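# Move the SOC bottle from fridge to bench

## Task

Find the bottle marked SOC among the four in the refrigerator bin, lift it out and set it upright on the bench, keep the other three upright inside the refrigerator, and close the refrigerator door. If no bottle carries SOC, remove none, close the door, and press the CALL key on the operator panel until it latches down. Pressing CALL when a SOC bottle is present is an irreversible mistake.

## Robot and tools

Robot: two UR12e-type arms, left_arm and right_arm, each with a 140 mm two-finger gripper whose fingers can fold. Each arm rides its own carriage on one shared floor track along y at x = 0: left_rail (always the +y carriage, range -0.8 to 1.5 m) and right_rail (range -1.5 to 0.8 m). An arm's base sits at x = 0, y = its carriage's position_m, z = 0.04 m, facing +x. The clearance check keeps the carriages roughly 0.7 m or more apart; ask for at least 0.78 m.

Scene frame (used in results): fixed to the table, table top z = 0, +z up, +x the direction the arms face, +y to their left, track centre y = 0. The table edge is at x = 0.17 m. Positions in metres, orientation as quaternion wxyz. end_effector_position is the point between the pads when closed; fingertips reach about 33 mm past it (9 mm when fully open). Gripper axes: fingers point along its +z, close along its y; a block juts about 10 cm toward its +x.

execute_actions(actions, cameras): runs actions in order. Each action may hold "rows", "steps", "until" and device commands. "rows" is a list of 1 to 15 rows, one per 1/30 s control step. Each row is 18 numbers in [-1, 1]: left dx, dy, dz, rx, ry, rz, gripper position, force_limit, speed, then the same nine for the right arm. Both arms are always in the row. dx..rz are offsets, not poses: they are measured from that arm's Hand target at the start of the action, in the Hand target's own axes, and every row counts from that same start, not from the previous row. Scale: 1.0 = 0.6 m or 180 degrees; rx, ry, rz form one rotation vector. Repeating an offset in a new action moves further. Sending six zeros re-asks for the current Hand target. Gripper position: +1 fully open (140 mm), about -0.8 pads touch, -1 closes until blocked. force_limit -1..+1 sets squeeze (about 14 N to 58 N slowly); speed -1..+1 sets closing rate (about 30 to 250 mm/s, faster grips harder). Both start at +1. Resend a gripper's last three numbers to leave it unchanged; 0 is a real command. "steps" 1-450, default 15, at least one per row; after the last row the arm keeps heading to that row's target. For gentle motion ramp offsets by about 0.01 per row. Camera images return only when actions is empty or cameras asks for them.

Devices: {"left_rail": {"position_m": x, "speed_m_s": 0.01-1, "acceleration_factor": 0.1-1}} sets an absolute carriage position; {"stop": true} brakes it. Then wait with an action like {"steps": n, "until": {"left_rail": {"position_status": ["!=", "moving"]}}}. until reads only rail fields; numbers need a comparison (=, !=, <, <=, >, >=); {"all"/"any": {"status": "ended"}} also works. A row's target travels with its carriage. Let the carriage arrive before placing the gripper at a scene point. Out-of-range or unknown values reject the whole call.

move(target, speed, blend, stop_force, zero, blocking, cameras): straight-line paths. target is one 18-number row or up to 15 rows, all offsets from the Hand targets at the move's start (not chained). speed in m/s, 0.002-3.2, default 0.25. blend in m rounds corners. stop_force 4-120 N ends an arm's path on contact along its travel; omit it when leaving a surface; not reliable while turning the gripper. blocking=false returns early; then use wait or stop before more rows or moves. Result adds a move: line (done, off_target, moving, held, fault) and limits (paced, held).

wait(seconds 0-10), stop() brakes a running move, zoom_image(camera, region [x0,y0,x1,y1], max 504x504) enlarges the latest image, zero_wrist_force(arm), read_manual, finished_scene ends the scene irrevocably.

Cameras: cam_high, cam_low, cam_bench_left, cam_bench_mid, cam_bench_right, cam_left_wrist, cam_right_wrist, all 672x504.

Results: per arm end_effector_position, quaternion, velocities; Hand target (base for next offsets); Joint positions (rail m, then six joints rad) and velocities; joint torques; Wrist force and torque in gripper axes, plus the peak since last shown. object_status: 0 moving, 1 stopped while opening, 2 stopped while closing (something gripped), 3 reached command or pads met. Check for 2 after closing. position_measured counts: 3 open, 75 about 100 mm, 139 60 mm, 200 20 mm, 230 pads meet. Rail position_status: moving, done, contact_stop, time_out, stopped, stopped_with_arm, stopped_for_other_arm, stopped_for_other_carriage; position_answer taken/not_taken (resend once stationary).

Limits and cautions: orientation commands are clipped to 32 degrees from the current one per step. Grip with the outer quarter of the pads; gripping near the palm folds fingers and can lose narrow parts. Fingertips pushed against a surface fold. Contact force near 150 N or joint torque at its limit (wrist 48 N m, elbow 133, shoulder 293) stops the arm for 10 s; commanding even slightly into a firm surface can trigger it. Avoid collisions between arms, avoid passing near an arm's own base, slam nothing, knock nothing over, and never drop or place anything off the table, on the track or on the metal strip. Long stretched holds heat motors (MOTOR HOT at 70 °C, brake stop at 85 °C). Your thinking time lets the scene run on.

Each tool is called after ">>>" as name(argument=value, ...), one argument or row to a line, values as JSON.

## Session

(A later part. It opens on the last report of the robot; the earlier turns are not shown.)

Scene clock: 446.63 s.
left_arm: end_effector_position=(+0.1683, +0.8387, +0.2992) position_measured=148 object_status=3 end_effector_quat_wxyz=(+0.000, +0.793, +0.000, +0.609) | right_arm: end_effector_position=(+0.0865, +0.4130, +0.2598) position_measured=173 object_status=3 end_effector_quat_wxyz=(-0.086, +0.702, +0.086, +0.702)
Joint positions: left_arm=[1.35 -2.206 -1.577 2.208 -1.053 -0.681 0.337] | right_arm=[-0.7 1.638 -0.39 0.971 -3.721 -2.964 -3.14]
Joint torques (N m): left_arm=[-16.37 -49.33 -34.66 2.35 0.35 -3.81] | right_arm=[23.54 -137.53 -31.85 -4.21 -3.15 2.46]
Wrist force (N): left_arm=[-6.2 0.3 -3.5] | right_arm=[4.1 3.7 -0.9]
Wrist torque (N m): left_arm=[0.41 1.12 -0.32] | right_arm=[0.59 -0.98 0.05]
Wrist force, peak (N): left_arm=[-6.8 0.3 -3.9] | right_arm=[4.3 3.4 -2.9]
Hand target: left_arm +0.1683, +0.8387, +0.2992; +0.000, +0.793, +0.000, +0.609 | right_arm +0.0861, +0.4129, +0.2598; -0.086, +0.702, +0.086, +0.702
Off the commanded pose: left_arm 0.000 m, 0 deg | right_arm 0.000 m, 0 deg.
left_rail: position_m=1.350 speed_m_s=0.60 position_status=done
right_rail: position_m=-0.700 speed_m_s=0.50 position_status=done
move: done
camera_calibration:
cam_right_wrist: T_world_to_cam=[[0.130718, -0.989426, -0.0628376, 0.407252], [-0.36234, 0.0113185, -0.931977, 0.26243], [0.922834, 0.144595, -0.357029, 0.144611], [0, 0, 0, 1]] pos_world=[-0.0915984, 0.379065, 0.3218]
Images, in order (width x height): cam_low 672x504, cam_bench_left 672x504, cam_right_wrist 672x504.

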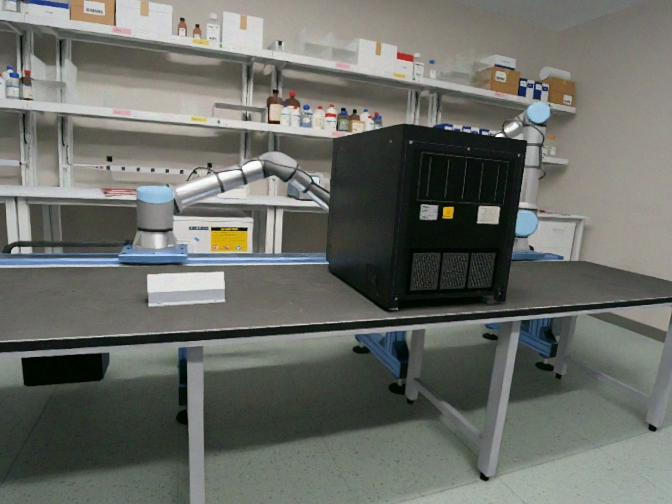

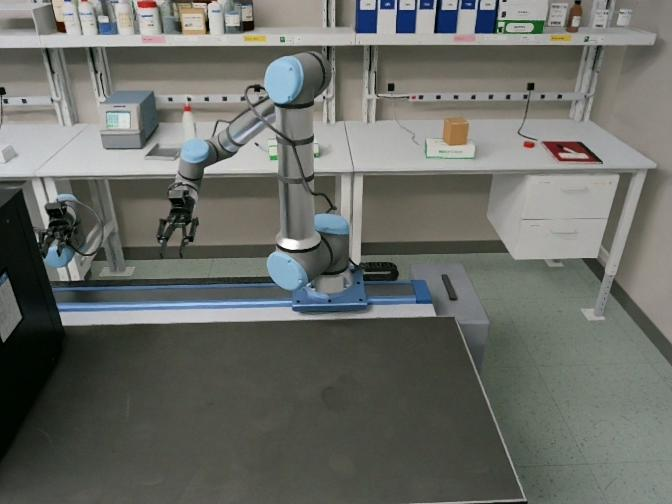

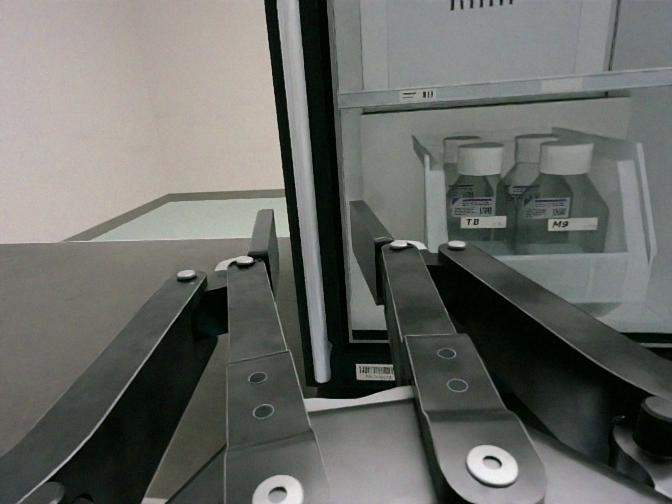

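>>> execute_actions(
  actions=[
    {"right_rail":{"position_m":-1.2,"speed_m_s":0.6},"steps":150,"until":{"right_rail":{"position_status":["!=","moving"]}}},
  ],
)

>>> move(
  target=[0,0,0,0,0,0,-0.15,-0.3,-0.8,0.117,0.5723,0.138,-0.0783,0,0,-1,-0.3,-0.6],
  speed=0.3,
  cameras=["cam_right_wrist", "cam_bench_right"],
)

Scene clock: 450.60 s.
left_arm: end_effector_position=(+0.1683, +0.8387, +0.2992) position_measured=148 object_status=3 end_effector_quat_wxyz=(+0.000, +0.793, +0.000, +0.609) | right_arm: end_effector_position=(+0.0861, -0.0871, +0.2598) position_measured=173 object_status=3 end_effector_quat_wxyz=(-0.086, +0.702, +0.086, +0.702)
Joint positions: left_arm=[1.35 -2.206 -1.577 2.208 -1.053 -0.681 0.337] | right_arm=[-1.2 1.638 -0.39 0.971 -3.721 -2.965 -3.14]
Joint torques (N m): left_arm=[-15.54 -48.82 -33.31 2.68 0.04 -3.57] | right_arm=[7.05 -129.08 -45.91 -0.2 0.11 2.56]
Wrist force (N): left_arm=[-6.4 0.2 -3.8] | right_arm=[4.3 3.3 -0.9]
Wrist torque (N m): left_arm=[0.38 1.19 -0.32] | right_arm=[0.50 -1.00 0.05]
Wrist force, peak (N): left_arm=[-7.1 0.4 -3.9] | right_arm=[4.3 5.4 -1.4]
Hand target: left_arm +0.1683, +0.8387, +0.2992; +0.000, +0.793, +0.000, +0.609 | right_arm +0.0861, -0.0871, +0.2598; -0.086, +0.702, +0.086, +0.702
Tool commands: left_gripper/position=-0.15 left_gripper/force_limit=-0.3 left_gripper/speed=-0.8 right_gripper/position=-0.35 right_gripper/force_limit=-0.3 right_gripper/speed=-0.8
Off the commanded pose: left_arm 0.000 m, 0 deg | right_arm 0.000 m, 0 deg.
left_rail: position_m=1.350 speed_m_s=0.60 position_status=done
right_rail: position_m=-1.200 speed_m_s=0.60 position_status=done

Scene clock: 452.47 s.
left_arm: end_effector_position=(+0.1683, +0.8387, +0.2992) position_measured=148 object_status=3 end_effector_quat_wxyz=(+0.000, +0.793, +0.000, +0.609) | right_arm: end_effector_position=(+0.2276, -0.3541, +0.3206) position_measured=232 object_status=3 end_effector_quat_wxyz=(-0.010, +0.706, +0.009, +0.708)
Joint positions: left_arm=[1.35 -2.206 -1.577 2.208 -1.053 -0.681 0.337] | right_arm=[-1.2 1.497 -0.735 1.592 -4.021 -3.041 -3.163]
Joint torques (N m): left_arm=[-14.91 -48.64 -33.92 2.37 0.34 -3.48] | right_arm=[23.15 -82.91 -39.6 2.97 3.23 -1.58]
Wrist force (N): left_arm=[-6.5 0.0 -3.5] | right_arm=[4.5 3.8 -1.1]
Wrist torque (N m): left_arm=[0.34 1.22 -0.31] | right_arm=[0.61 -1.00 0.17]
Wrist force, peak (N): left_arm=[-6.8 0.4 -4.4] | right_arm=[10.1 12.7 5.3]
Hand target: left_arm +0.1683, +0.8387, +0.2992; +0.000, +0.793, +0.000, +0.609 | right_arm +0.2275, -0.3539, +0.3206; -0.010, +0.706, +0.009, +0.708 (not the last commanded pose)
Off the commanded pose: left_arm 0.000 m, 0 deg | right_arm 0.052 m, 2 deg.
left_rail: position_m=1.350 speed_m_s=0.60 position_status=done
right_rail: position_m=-1.200 speed_m_s=0.60 position_status=done
move: held (right_arm; a check stopped the path); limits=held
pose unreachable (right arm): on one or more control steps of this call, first in action 0 (counted from 0), this arm could not follow its commanded pose, so it was not sent that pose on those steps. It may still have moved: this result reports where it is.
cause: moving toward the commanded pose would bring two parts of the arm too close to each other (its gripper and another part of the arm, with joints 5 (wrist 1) to 7 (wrist 3) between them, 4 mm apart when it was first held).
camera_calibration:
cam_right_wrist: T_world_to_cam=[[-0.0856657, -0.994241, -0.0643926, -0.318349], [-0.348931, 0.090476, -0.932771, 0.404109], [0.933225, -0.0574379, -0.354673, 0.0723224], [0, 0, 0, 1]] pos_world=[0.0462418, -0.348924, 0.382093]
Images, in order (width x height): cam_bench_right 672x504, cam_right_wrist 672x504.

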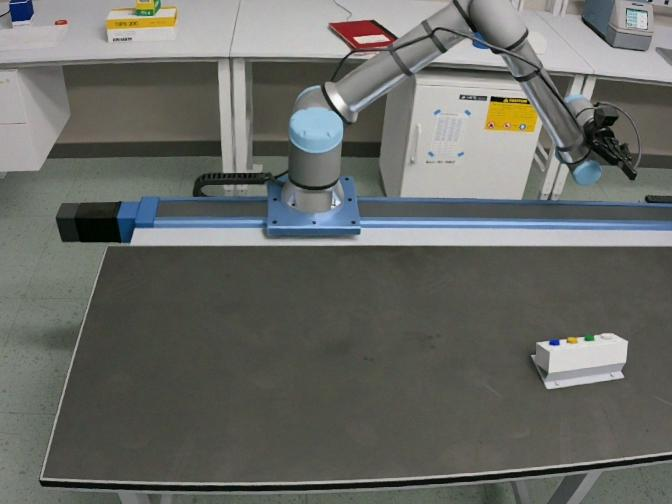

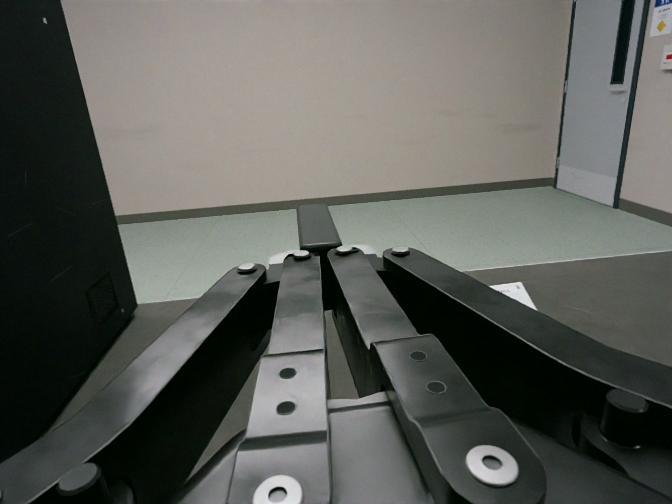

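>>> move(
  target=[
    [0,0,0,0,0,0,-0.15,-0.3,-0.8,0,-0.3685,-0.124,0.2133,0,0,-1,-0.3,-0.6],
    [0,0,0,0,0,0,-0.15,-0.3,-0.8,0.049,0.0513,0.2762,0.1578,0,0,-1,-0.3,-0.6],
  ],
  speed=0.35,
  blend=0.03,
)

>>> move(
  target=[0,0,0,0,0,0,-0.15,-0.3,-0.8,-0.2167,0.3209,-0.0775,-0.0807,-0.1933,0.0254,-1,-0.3,-0.6],
  speed=0.3,
  cameras=["cam_right_wrist", "cam_bench_right"],
)

Scene clock: 461.40 s.
left_arm: end_effector_position=(+0.1683, +0.8387, +0.2992) position_measured=148 object_status=3 end_effector_quat_wxyz=(+0.000, +0.793, +0.000, +0.609) | right_arm: end_effector_position=(+0.3938, -0.3800, +0.3503) position_measured=232 object_status=3 end_effector_quat_wxyz=(-0.183, +0.682, +0.183, +0.684)
Joint positions: left_arm=[1.35 -2.206 -1.577 2.208 -1.053 -0.681 0.337] | right_arm=[-1.2 1.152 -0.966 2.013 -4.192 -2.2 -3.144]
Joint torques (N m): left_arm=[-12.83 -48.7 -33.68 2.5 1.13 -3.27] | right_arm=[-19.27 -92 -19.48 -6.25 3.28 2.68]
Wrist force (N): left_arm=[-6.7 0.4 -3.3] | right_arm=[4.3 2.3 -1.4]
Wrist torque (N m): left_arm=[0.42 1.27 -0.32] | right_arm=[0.29 -1.03 0.09]
Wrist force, peak (N): left_arm=[-7.3 0.2 -3.9] | right_arm=[4.4 5.4 -0.9]
Hand target: left_arm +0.1683, +0.8387, +0.2992; +0.000, +0.793, +0.000, +0.609 | right_arm +0.3939, -0.3802, +0.3503; -0.183, +0.682, +0.183, +0.684
Off the commanded pose: left_arm 0.000 m, 0 deg | right_arm 0.000 m, 0 deg.
left_rail: position_m=1.350 speed_m_s=0.60 position_status=done
right_rail: position_m=-1.200 speed_m_s=0.60 position_status=done
move: done

Scene clock: 463.37 s.
left_arm: end_effector_position=(+0.1683, +0.8387, +0.2992) position_measured=148 object_status=3 end_effector_quat_wxyz=(+0.000, +0.793, +0.000, +0.609) | right_arm: end_effector_position=(+0.4501, -0.5700, +0.2202) position_measured=232 object_status=3 end_effector_quat_wxyz=(-0.061, +0.879, +0.115, +0.459)
Joint positions: left_arm=[1.35 -2.206 -1.577 2.208 -1.053 -0.681 0.337] | right_arm=[-1.2 0.957 -1.285 2.29 -3.411 -2.124 -2.697]
Joint torques (N m): left_arm=[-15.07 -48.04 -33.65 2.43 0.5 -3.59] | right_arm=[-23.4 -69.79 -26.05 -2.05 1.85 2.91]
Wrist force (N): left_arm=[-6.8 0.3 -3.8] | right_arm=[3.2 3.0 -1.4]
Wrist torque (N m): left_arm=[0.40 1.27 -0.32] | right_arm=[0.65 -0.73 0.08]
Wrist force, peak (N): left_arm=[-7.2 0.0 -3.7] | right_arm=[5.2 2.6 -1.6]
Hand target: left_arm +0.1683, +0.8387, +0.2992; +0.000, +0.793, +0.000, +0.609 | right_arm +0.4501, -0.5701, +0.2202; -0.060, +0.879, +0.115, +0.459
Off the commanded pose: left_arm 0.000 m, 0 deg | right_arm 0.000 m, 0 deg.
left_rail: position_m=1.350 speed_m_s=0.60 position_status=done
right_rail: position_m=-1.200 speed_m_s=0.60 position_status=done
move: done
camera_calibration:
cam_right_wrist: T_world_to_cam=[[0.132086, -0.991163, 0.0122393, -0.633503], [-0.816301, -0.115771, -0.565907, 0.419715], [0.562323, 0.0647572, -0.824378, 0.156754], [0, 0, 0, 1]] pos_world=[0.338144, -0.589465, 0.374497]
Images, in order (width x height): cam_bench_right 672x504, cam_right_wrist 672x504.

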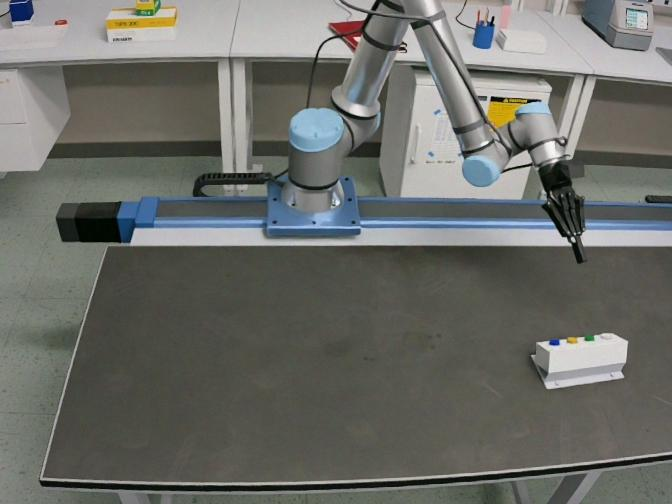

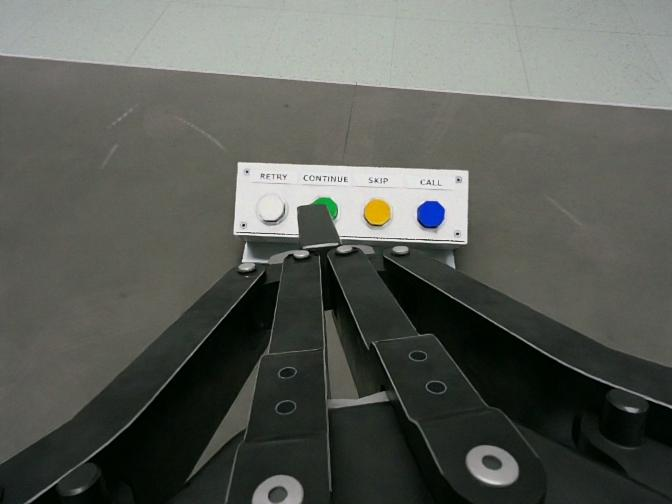

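>>> zoom_image(
  camera="cam_right_wrist",
  region=[225, 150, 485, 270],
)

Scaled by 1.938 from the camera's 672x504 image, which has a finer 960x720 frame.

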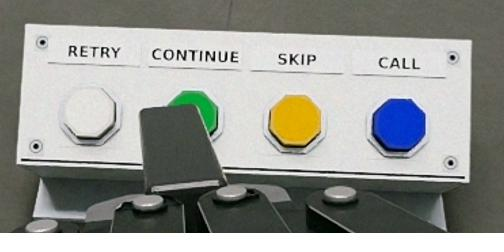

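>>> move(
  target=[0,0,0,0,0,0,-0.15,-0.3,-0.8,-0.0226,0.1729,0.1961,-0.0584,-0.1168,0.0593,-1,-0.3,-0.6],
  speed=0.2,
  cameras=["cam_right_wrist", "cam_bench_right", "cam_low"],
)

Scene clock: 468.87 s.
left_arm: end_effector_position=(+0.1683, +0.8387, +0.2992) position_measured=148 object_status=3 end_effector_quat_wxyz=(+0.000, +0.793, +0.000, +0.609) | right_arm: end_effector_position=(+0.5626, -0.6473, +0.1419) position_measured=232 object_status=3 end_effector_quat_wxyz=(+0.000, +0.956, +0.001, +0.293)
Joint positions: left_arm=[1.35 -2.206 -1.577 2.208 -1.053 -0.681 0.337] | right_arm=[-1.2 0.713 -1.288 2.166 -2.921 -1.945 -2.521]
Joint torques (N m): left_arm=[-14.99 -48.06 -33.67 2.02 0.67 -3.42] | right_arm=[-19.84 -46.13 -42.61 -2.27 2.01 2.34]
Wrist force (N): left_arm=[-6.5 -0.1 -3.2] | right_arm=[3.3 2.8 -0.4]
Wrist torque (N m): left_arm=[0.31 1.18 -0.32] | right_arm=[0.62 -0.77 0.02]
Wrist force, peak (N): left_arm=[-6.8 0.3 -4.2] | right_arm=[3.8 4.0 -2.0]
Hand target: left_arm +0.1683, +0.8387, +0.2992; +0.000, +0.793, +0.000, +0.609 | right_arm +0.5627, -0.6473, +0.1418; +0.000, +0.956, +0.001, +0.292
Off the commanded pose: left_arm 0.000 m, 0 deg | right_arm 0.000 m, 0 deg.
left_rail: position_m=1.350 speed_m_s=0.60 position_status=done
right_rail: position_m=-1.200 speed_m_s=0.60 position_status=done
move: done
camera_calibration:
cam_right_wrist: T_world_to_cam=[[-0.113825, -0.991824, 0.0576944, -0.59248], [-0.967685, 0.0975282, -0.232537, 0.634271], [0.225008, -0.0822986, -0.970875, 0.149251], [0, 0, 0, 1]] pos_world=[0.512753, -0.637213, 0.326578]
Images, in order (width x height): cam_low 672x504, cam_bench_right 672x504, cam_right_wrist 672x504.

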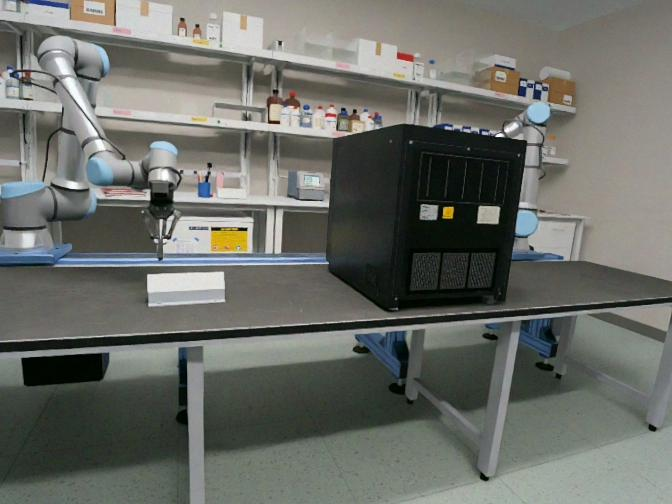

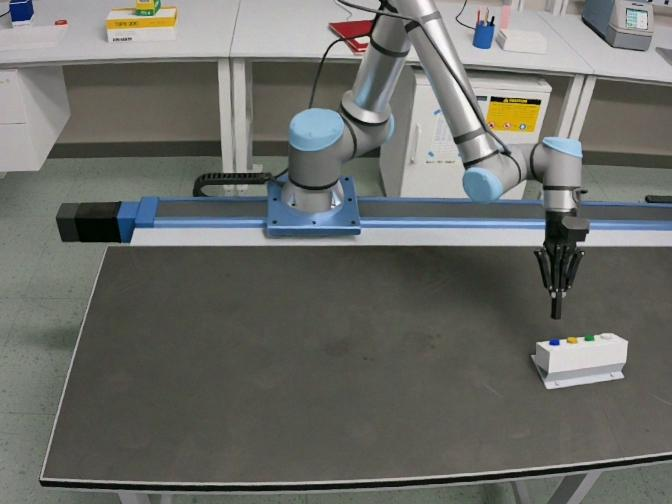

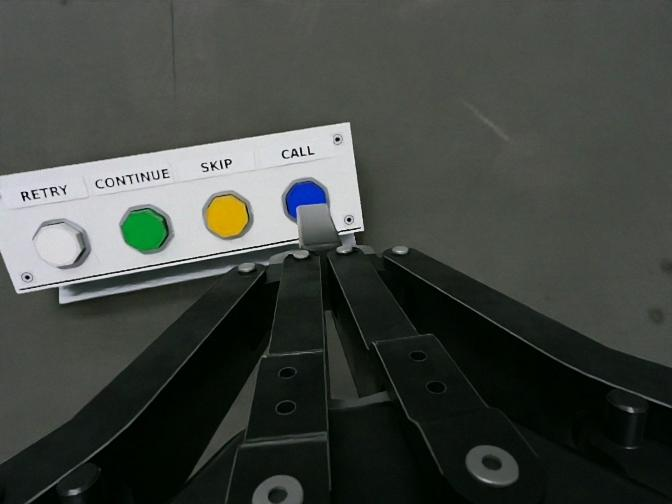

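>>> zoom_image(
  camera="cam_right_wrist",
  region=[190, 120, 370, 260],
)

Scaled by 2.800 from the camera's 672x504 image, which has a finer 960x720 frame.

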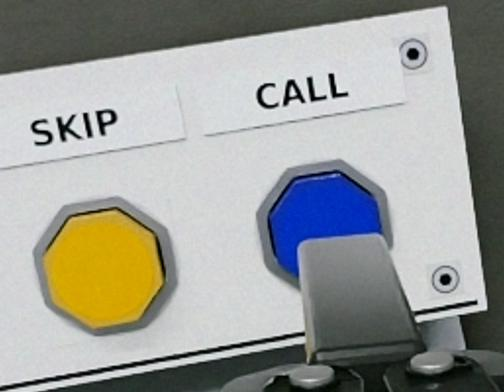

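>>> move(
  target=[0,0,0,0,0,0,-0.15,-0.3,-0.8,0.0025,-0.002,0.0667,0,0,0,-1,-0.3,-0.6],
  speed=0.15,
  cameras=["cam_right_wrist"],
)

Scene clock: 472.17 s.
left_arm: end_effector_position=(+0.1683, +0.8387, +0.2992) position_measured=148 object_status=3 end_effector_quat_wxyz=(+0.000, +0.793, +0.000, +0.609) | right_arm: end_effector_position=(+0.5862, -0.6461, +0.1097) position_measured=232 object_status=3 end_effector_quat_wxyz=(+0.000, +0.956, +0.001, +0.292)
Joint positions: left_arm=[1.35 -2.206 -1.577 2.208 -1.053 -0.681 0.337] | right_arm=[-1.2 0.691 -1.219 2.152 -2.984 -1.934 -2.541]
Joint torques (N m): left_arm=[-13.78 -47.87 -33.72 2.31 0.66 -3.28] | right_arm=[-23.08 -52.51 -41.52 -9.02 1.95 -2.33]
Wrist force (N): left_arm=[-7.0 0.0 -3.6] | right_arm=[3.3 2.7 -0.4]
Wrist torque (N m): left_arm=[0.32 1.29 -0.32] | right_arm=[0.61 -0.65 0.25]
Wrist force, peak (N): left_arm=[-7.0 -0.2 -4.1] | right_arm=[3.9 2.7 -0.8]
Hand target: left_arm +0.1683, +0.8387, +0.2992; +0.000, +0.793, +0.000, +0.609 | right_arm +0.5864, -0.6461, +0.1095; +0.000, +0.956, +0.001, +0.292
Off the commanded pose: left_arm 0.000 m, 0 deg | right_arm 0.000 m, 0 deg.
left_rail: position_m=1.350 speed_m_s=0.60 position_status=done
right_rail: position_m=-1.200 speed_m_s=0.60 position_status=done
move: done
camera_calibration:
cam_right_wrist: T_world_to_cam=[[-0.114033, -0.991795, 0.0577836, -0.586642], [-0.967755, 0.0977431, -0.232157, 0.649568], [0.224604, -0.0823939, -0.97096, 0.112959], [0, 0, 0, 1]] pos_world=[0.536355, -0.636012, 0.294379]
Images, in order (width x height): cam_right_wrist 672x504.

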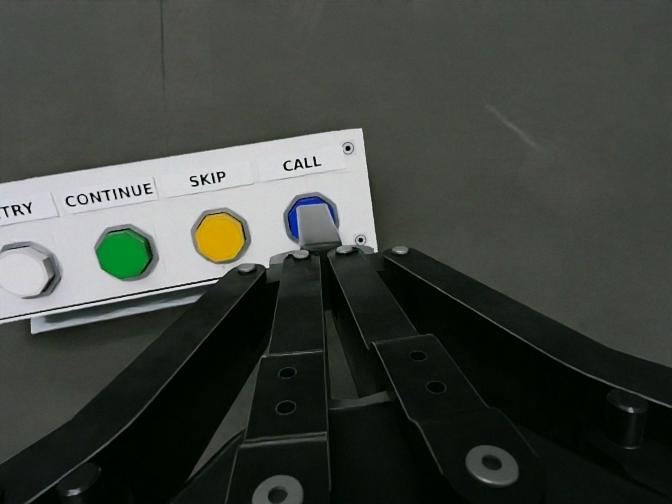

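>>> move(
  target=[
    [0,0,0,0,0,0,-0.15,-0.3,-0.8,0.0033,0,0.01,0,0,0,-1,-0.3,-0.6],
    [0,0,0,0,0,0,-0.15,-0.3,-0.8,0.0033,0,0.0583,0,0,0,-1,-0.3,-0.6],
  ],
  speed=[0.05, 0.012],
  stop_force=25,
  cameras=["cam_right_wrist"],
)

Scene clock: 475.43 s.
left_arm: end_effector_position=(+0.1683, +0.8387, +0.2992) position_measured=148 object_status=3 end_effector_quat_wxyz=(+0.000, +0.793, +0.000, +0.609) | right_arm: end_effector_position=(+0.5990, -0.6460, +0.0943) position_measured=232 object_status=3 end_effector_quat_wxyz=(+0.000, +0.956, +0.001, +0.292)
Joint positions: left_arm=[1.35 -2.206 -1.577 2.208 -1.053 -0.681 0.337] | right_arm=[-1.2 0.679 -1.185 2.143 -3.012 -1.929 -2.553]
Joint torques (N m): left_arm=[-14.84 -48.2 -34.88 2.18 1.04 -3.48] | right_arm=[10.85 -69.21 -27.33 -2.22 -4.32 2.51]
Wrist force (N): left_arm=[-6.4 0.2 -3.5] | right_arm=[-3.4 4.6 -24.7]
Wrist torque (N m): left_arm=[0.37 1.20 -0.32] | right_arm=[0.51 -1.11 0.22]
Wrist force, peak (N): left_arm=[-7.0 0.3 -3.7] | right_arm=[-5.7 8.1 -45.9]
Hand target: left_arm +0.1683, +0.8387, +0.2992; +0.000, +0.793, +0.000, +0.609 | right_arm +0.5990, -0.6460, +0.0943; +0.000, +0.956, +0.001, +0.292 (not the last commanded pose)
Off the commanded pose: left_arm 0.000 m, 0 deg | right_arm 0.015 m, 0 deg.
left_rail: position_m=1.350 speed_m_s=0.60 position_status=done
right_rail: position_m=-1.200 speed_m_s=0.60 position_status=done
move: contact (right_arm); path passed 1 of 2 targets
camera_calibration:
cam_right_wrist: T_world_to_cam=[[-0.114031, -0.991796, 0.0577726, -0.584297], [-0.967733, 0.0977355, -0.23225, 0.658413], [0.224699, -0.0823922, -0.970939, 0.0951714], [0, 0, 0, 1]] pos_world=[0.549155, -0.636012, 0.279079]
Images, in order (width x height): cam_right_wrist 672x504.

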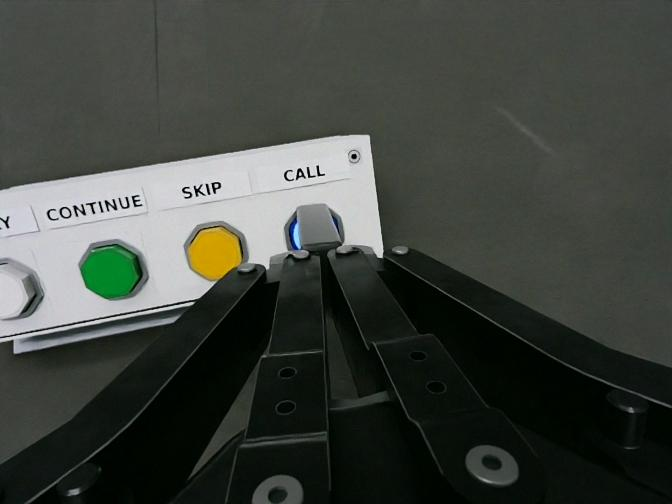

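>>> move(
  target=[0,0,0,0,0,0,-0.15,-0.3,-0.8,0,0,-0.14,0,0,0,-1,-0.3,-0.6],
  speed=0.15,
  cameras=["cam_right_wrist", "cam_low", "cam_bench_mid"],
)

Scene clock: 476.83 s.
left_arm: end_effector_position=(+0.1683, +0.8387, +0.2992) position_measured=148 object_status=3 end_effector_quat_wxyz=(+0.000, +0.793, +0.000, +0.609) | right_arm: end_effector_position=(+0.5521, -0.6461, +0.1638) position_measured=232 object_status=3 end_effector_quat_wxyz=(+0.000, +0.956, +0.001, +0.292)
Joint positions: left_arm=[1.35 -2.206 -1.577 2.208 -1.053 -0.681 0.337] | right_arm=[-1.2 0.725 -1.329 2.163 -2.873 -1.95 -2.509]
Joint torques (N m): left_arm=[-14.24 -47.9 -34 2.25 1.01 -3.73] | right_arm=[23.51 -74.25 -29.06 -2.46 -3.82 2.55]
Wrist force (N): left_arm=[-6.7 -0.1 -3.5] | right_arm=[4.5 3.2 -2.6]
Wrist torque (N m): left_arm=[0.31 1.23 -0.32] | right_arm=[0.71 -1.00 0.03]
Wrist force, peak (N): left_arm=[-7.1 0.3 -3.8] | right_arm=[-3.3 5.0 -24.1]
Hand target: left_arm +0.1683, +0.8387, +0.2992; +0.000, +0.793, +0.000, +0.609 | right_arm +0.5520, -0.6461, +0.1640; +0.000, +0.956, +0.001, +0.292
Off the commanded pose: left_arm 0.000 m, 0 deg | right_arm 0.000 m, 0 deg.
left_rail: position_m=1.350 speed_m_s=0.60 position_status=done
right_rail: position_m=-1.200 speed_m_s=0.60 position_status=done
move: done
camera_calibration:
cam_right_wrist: T_world_to_cam=[[-0.114031, -0.991796, 0.0577726, -0.593759], [-0.967733, 0.0977355, -0.23225, 0.629177], [0.224699, -0.0823922, -0.970939, 0.173182], [0, 0, 0, 1]] pos_world=[0.502255, -0.636112, 0.348579]
Images, in order (width x height): cam_low 672x504, cam_bench_mid 672x504, cam_right_wrist 672x504.

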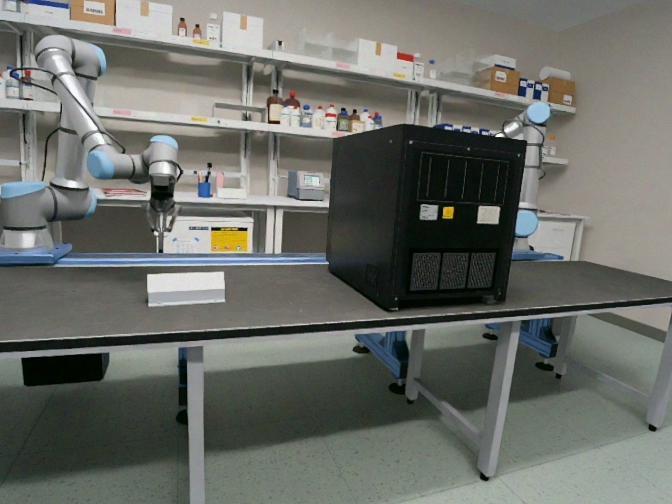

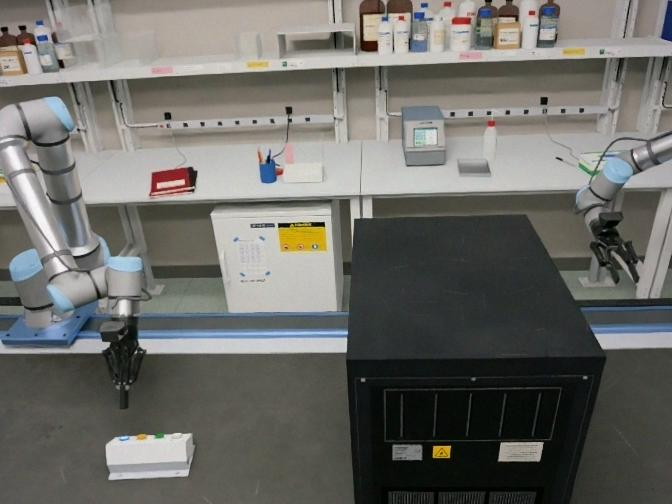

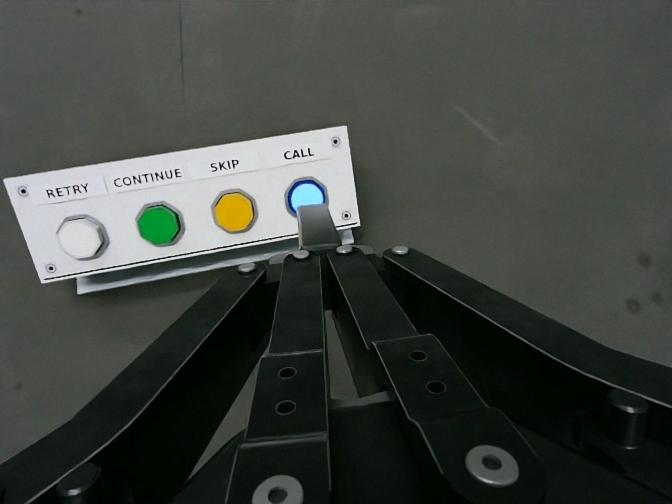

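>>> zoom_image(
  camera="cam_right_wrist",
  region=[190, 120, 370, 260],
)

Scaled by 2.800 from the camera's 672x504 image, which has a finer 960x720 frame.

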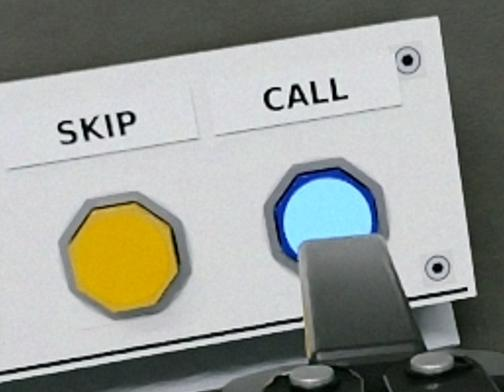

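The CALL key is lit and has stayed in. The refrigerator door is shut and the bottles are standing inside.

>>> finished_scene(
)

The scene is finished: the task was done.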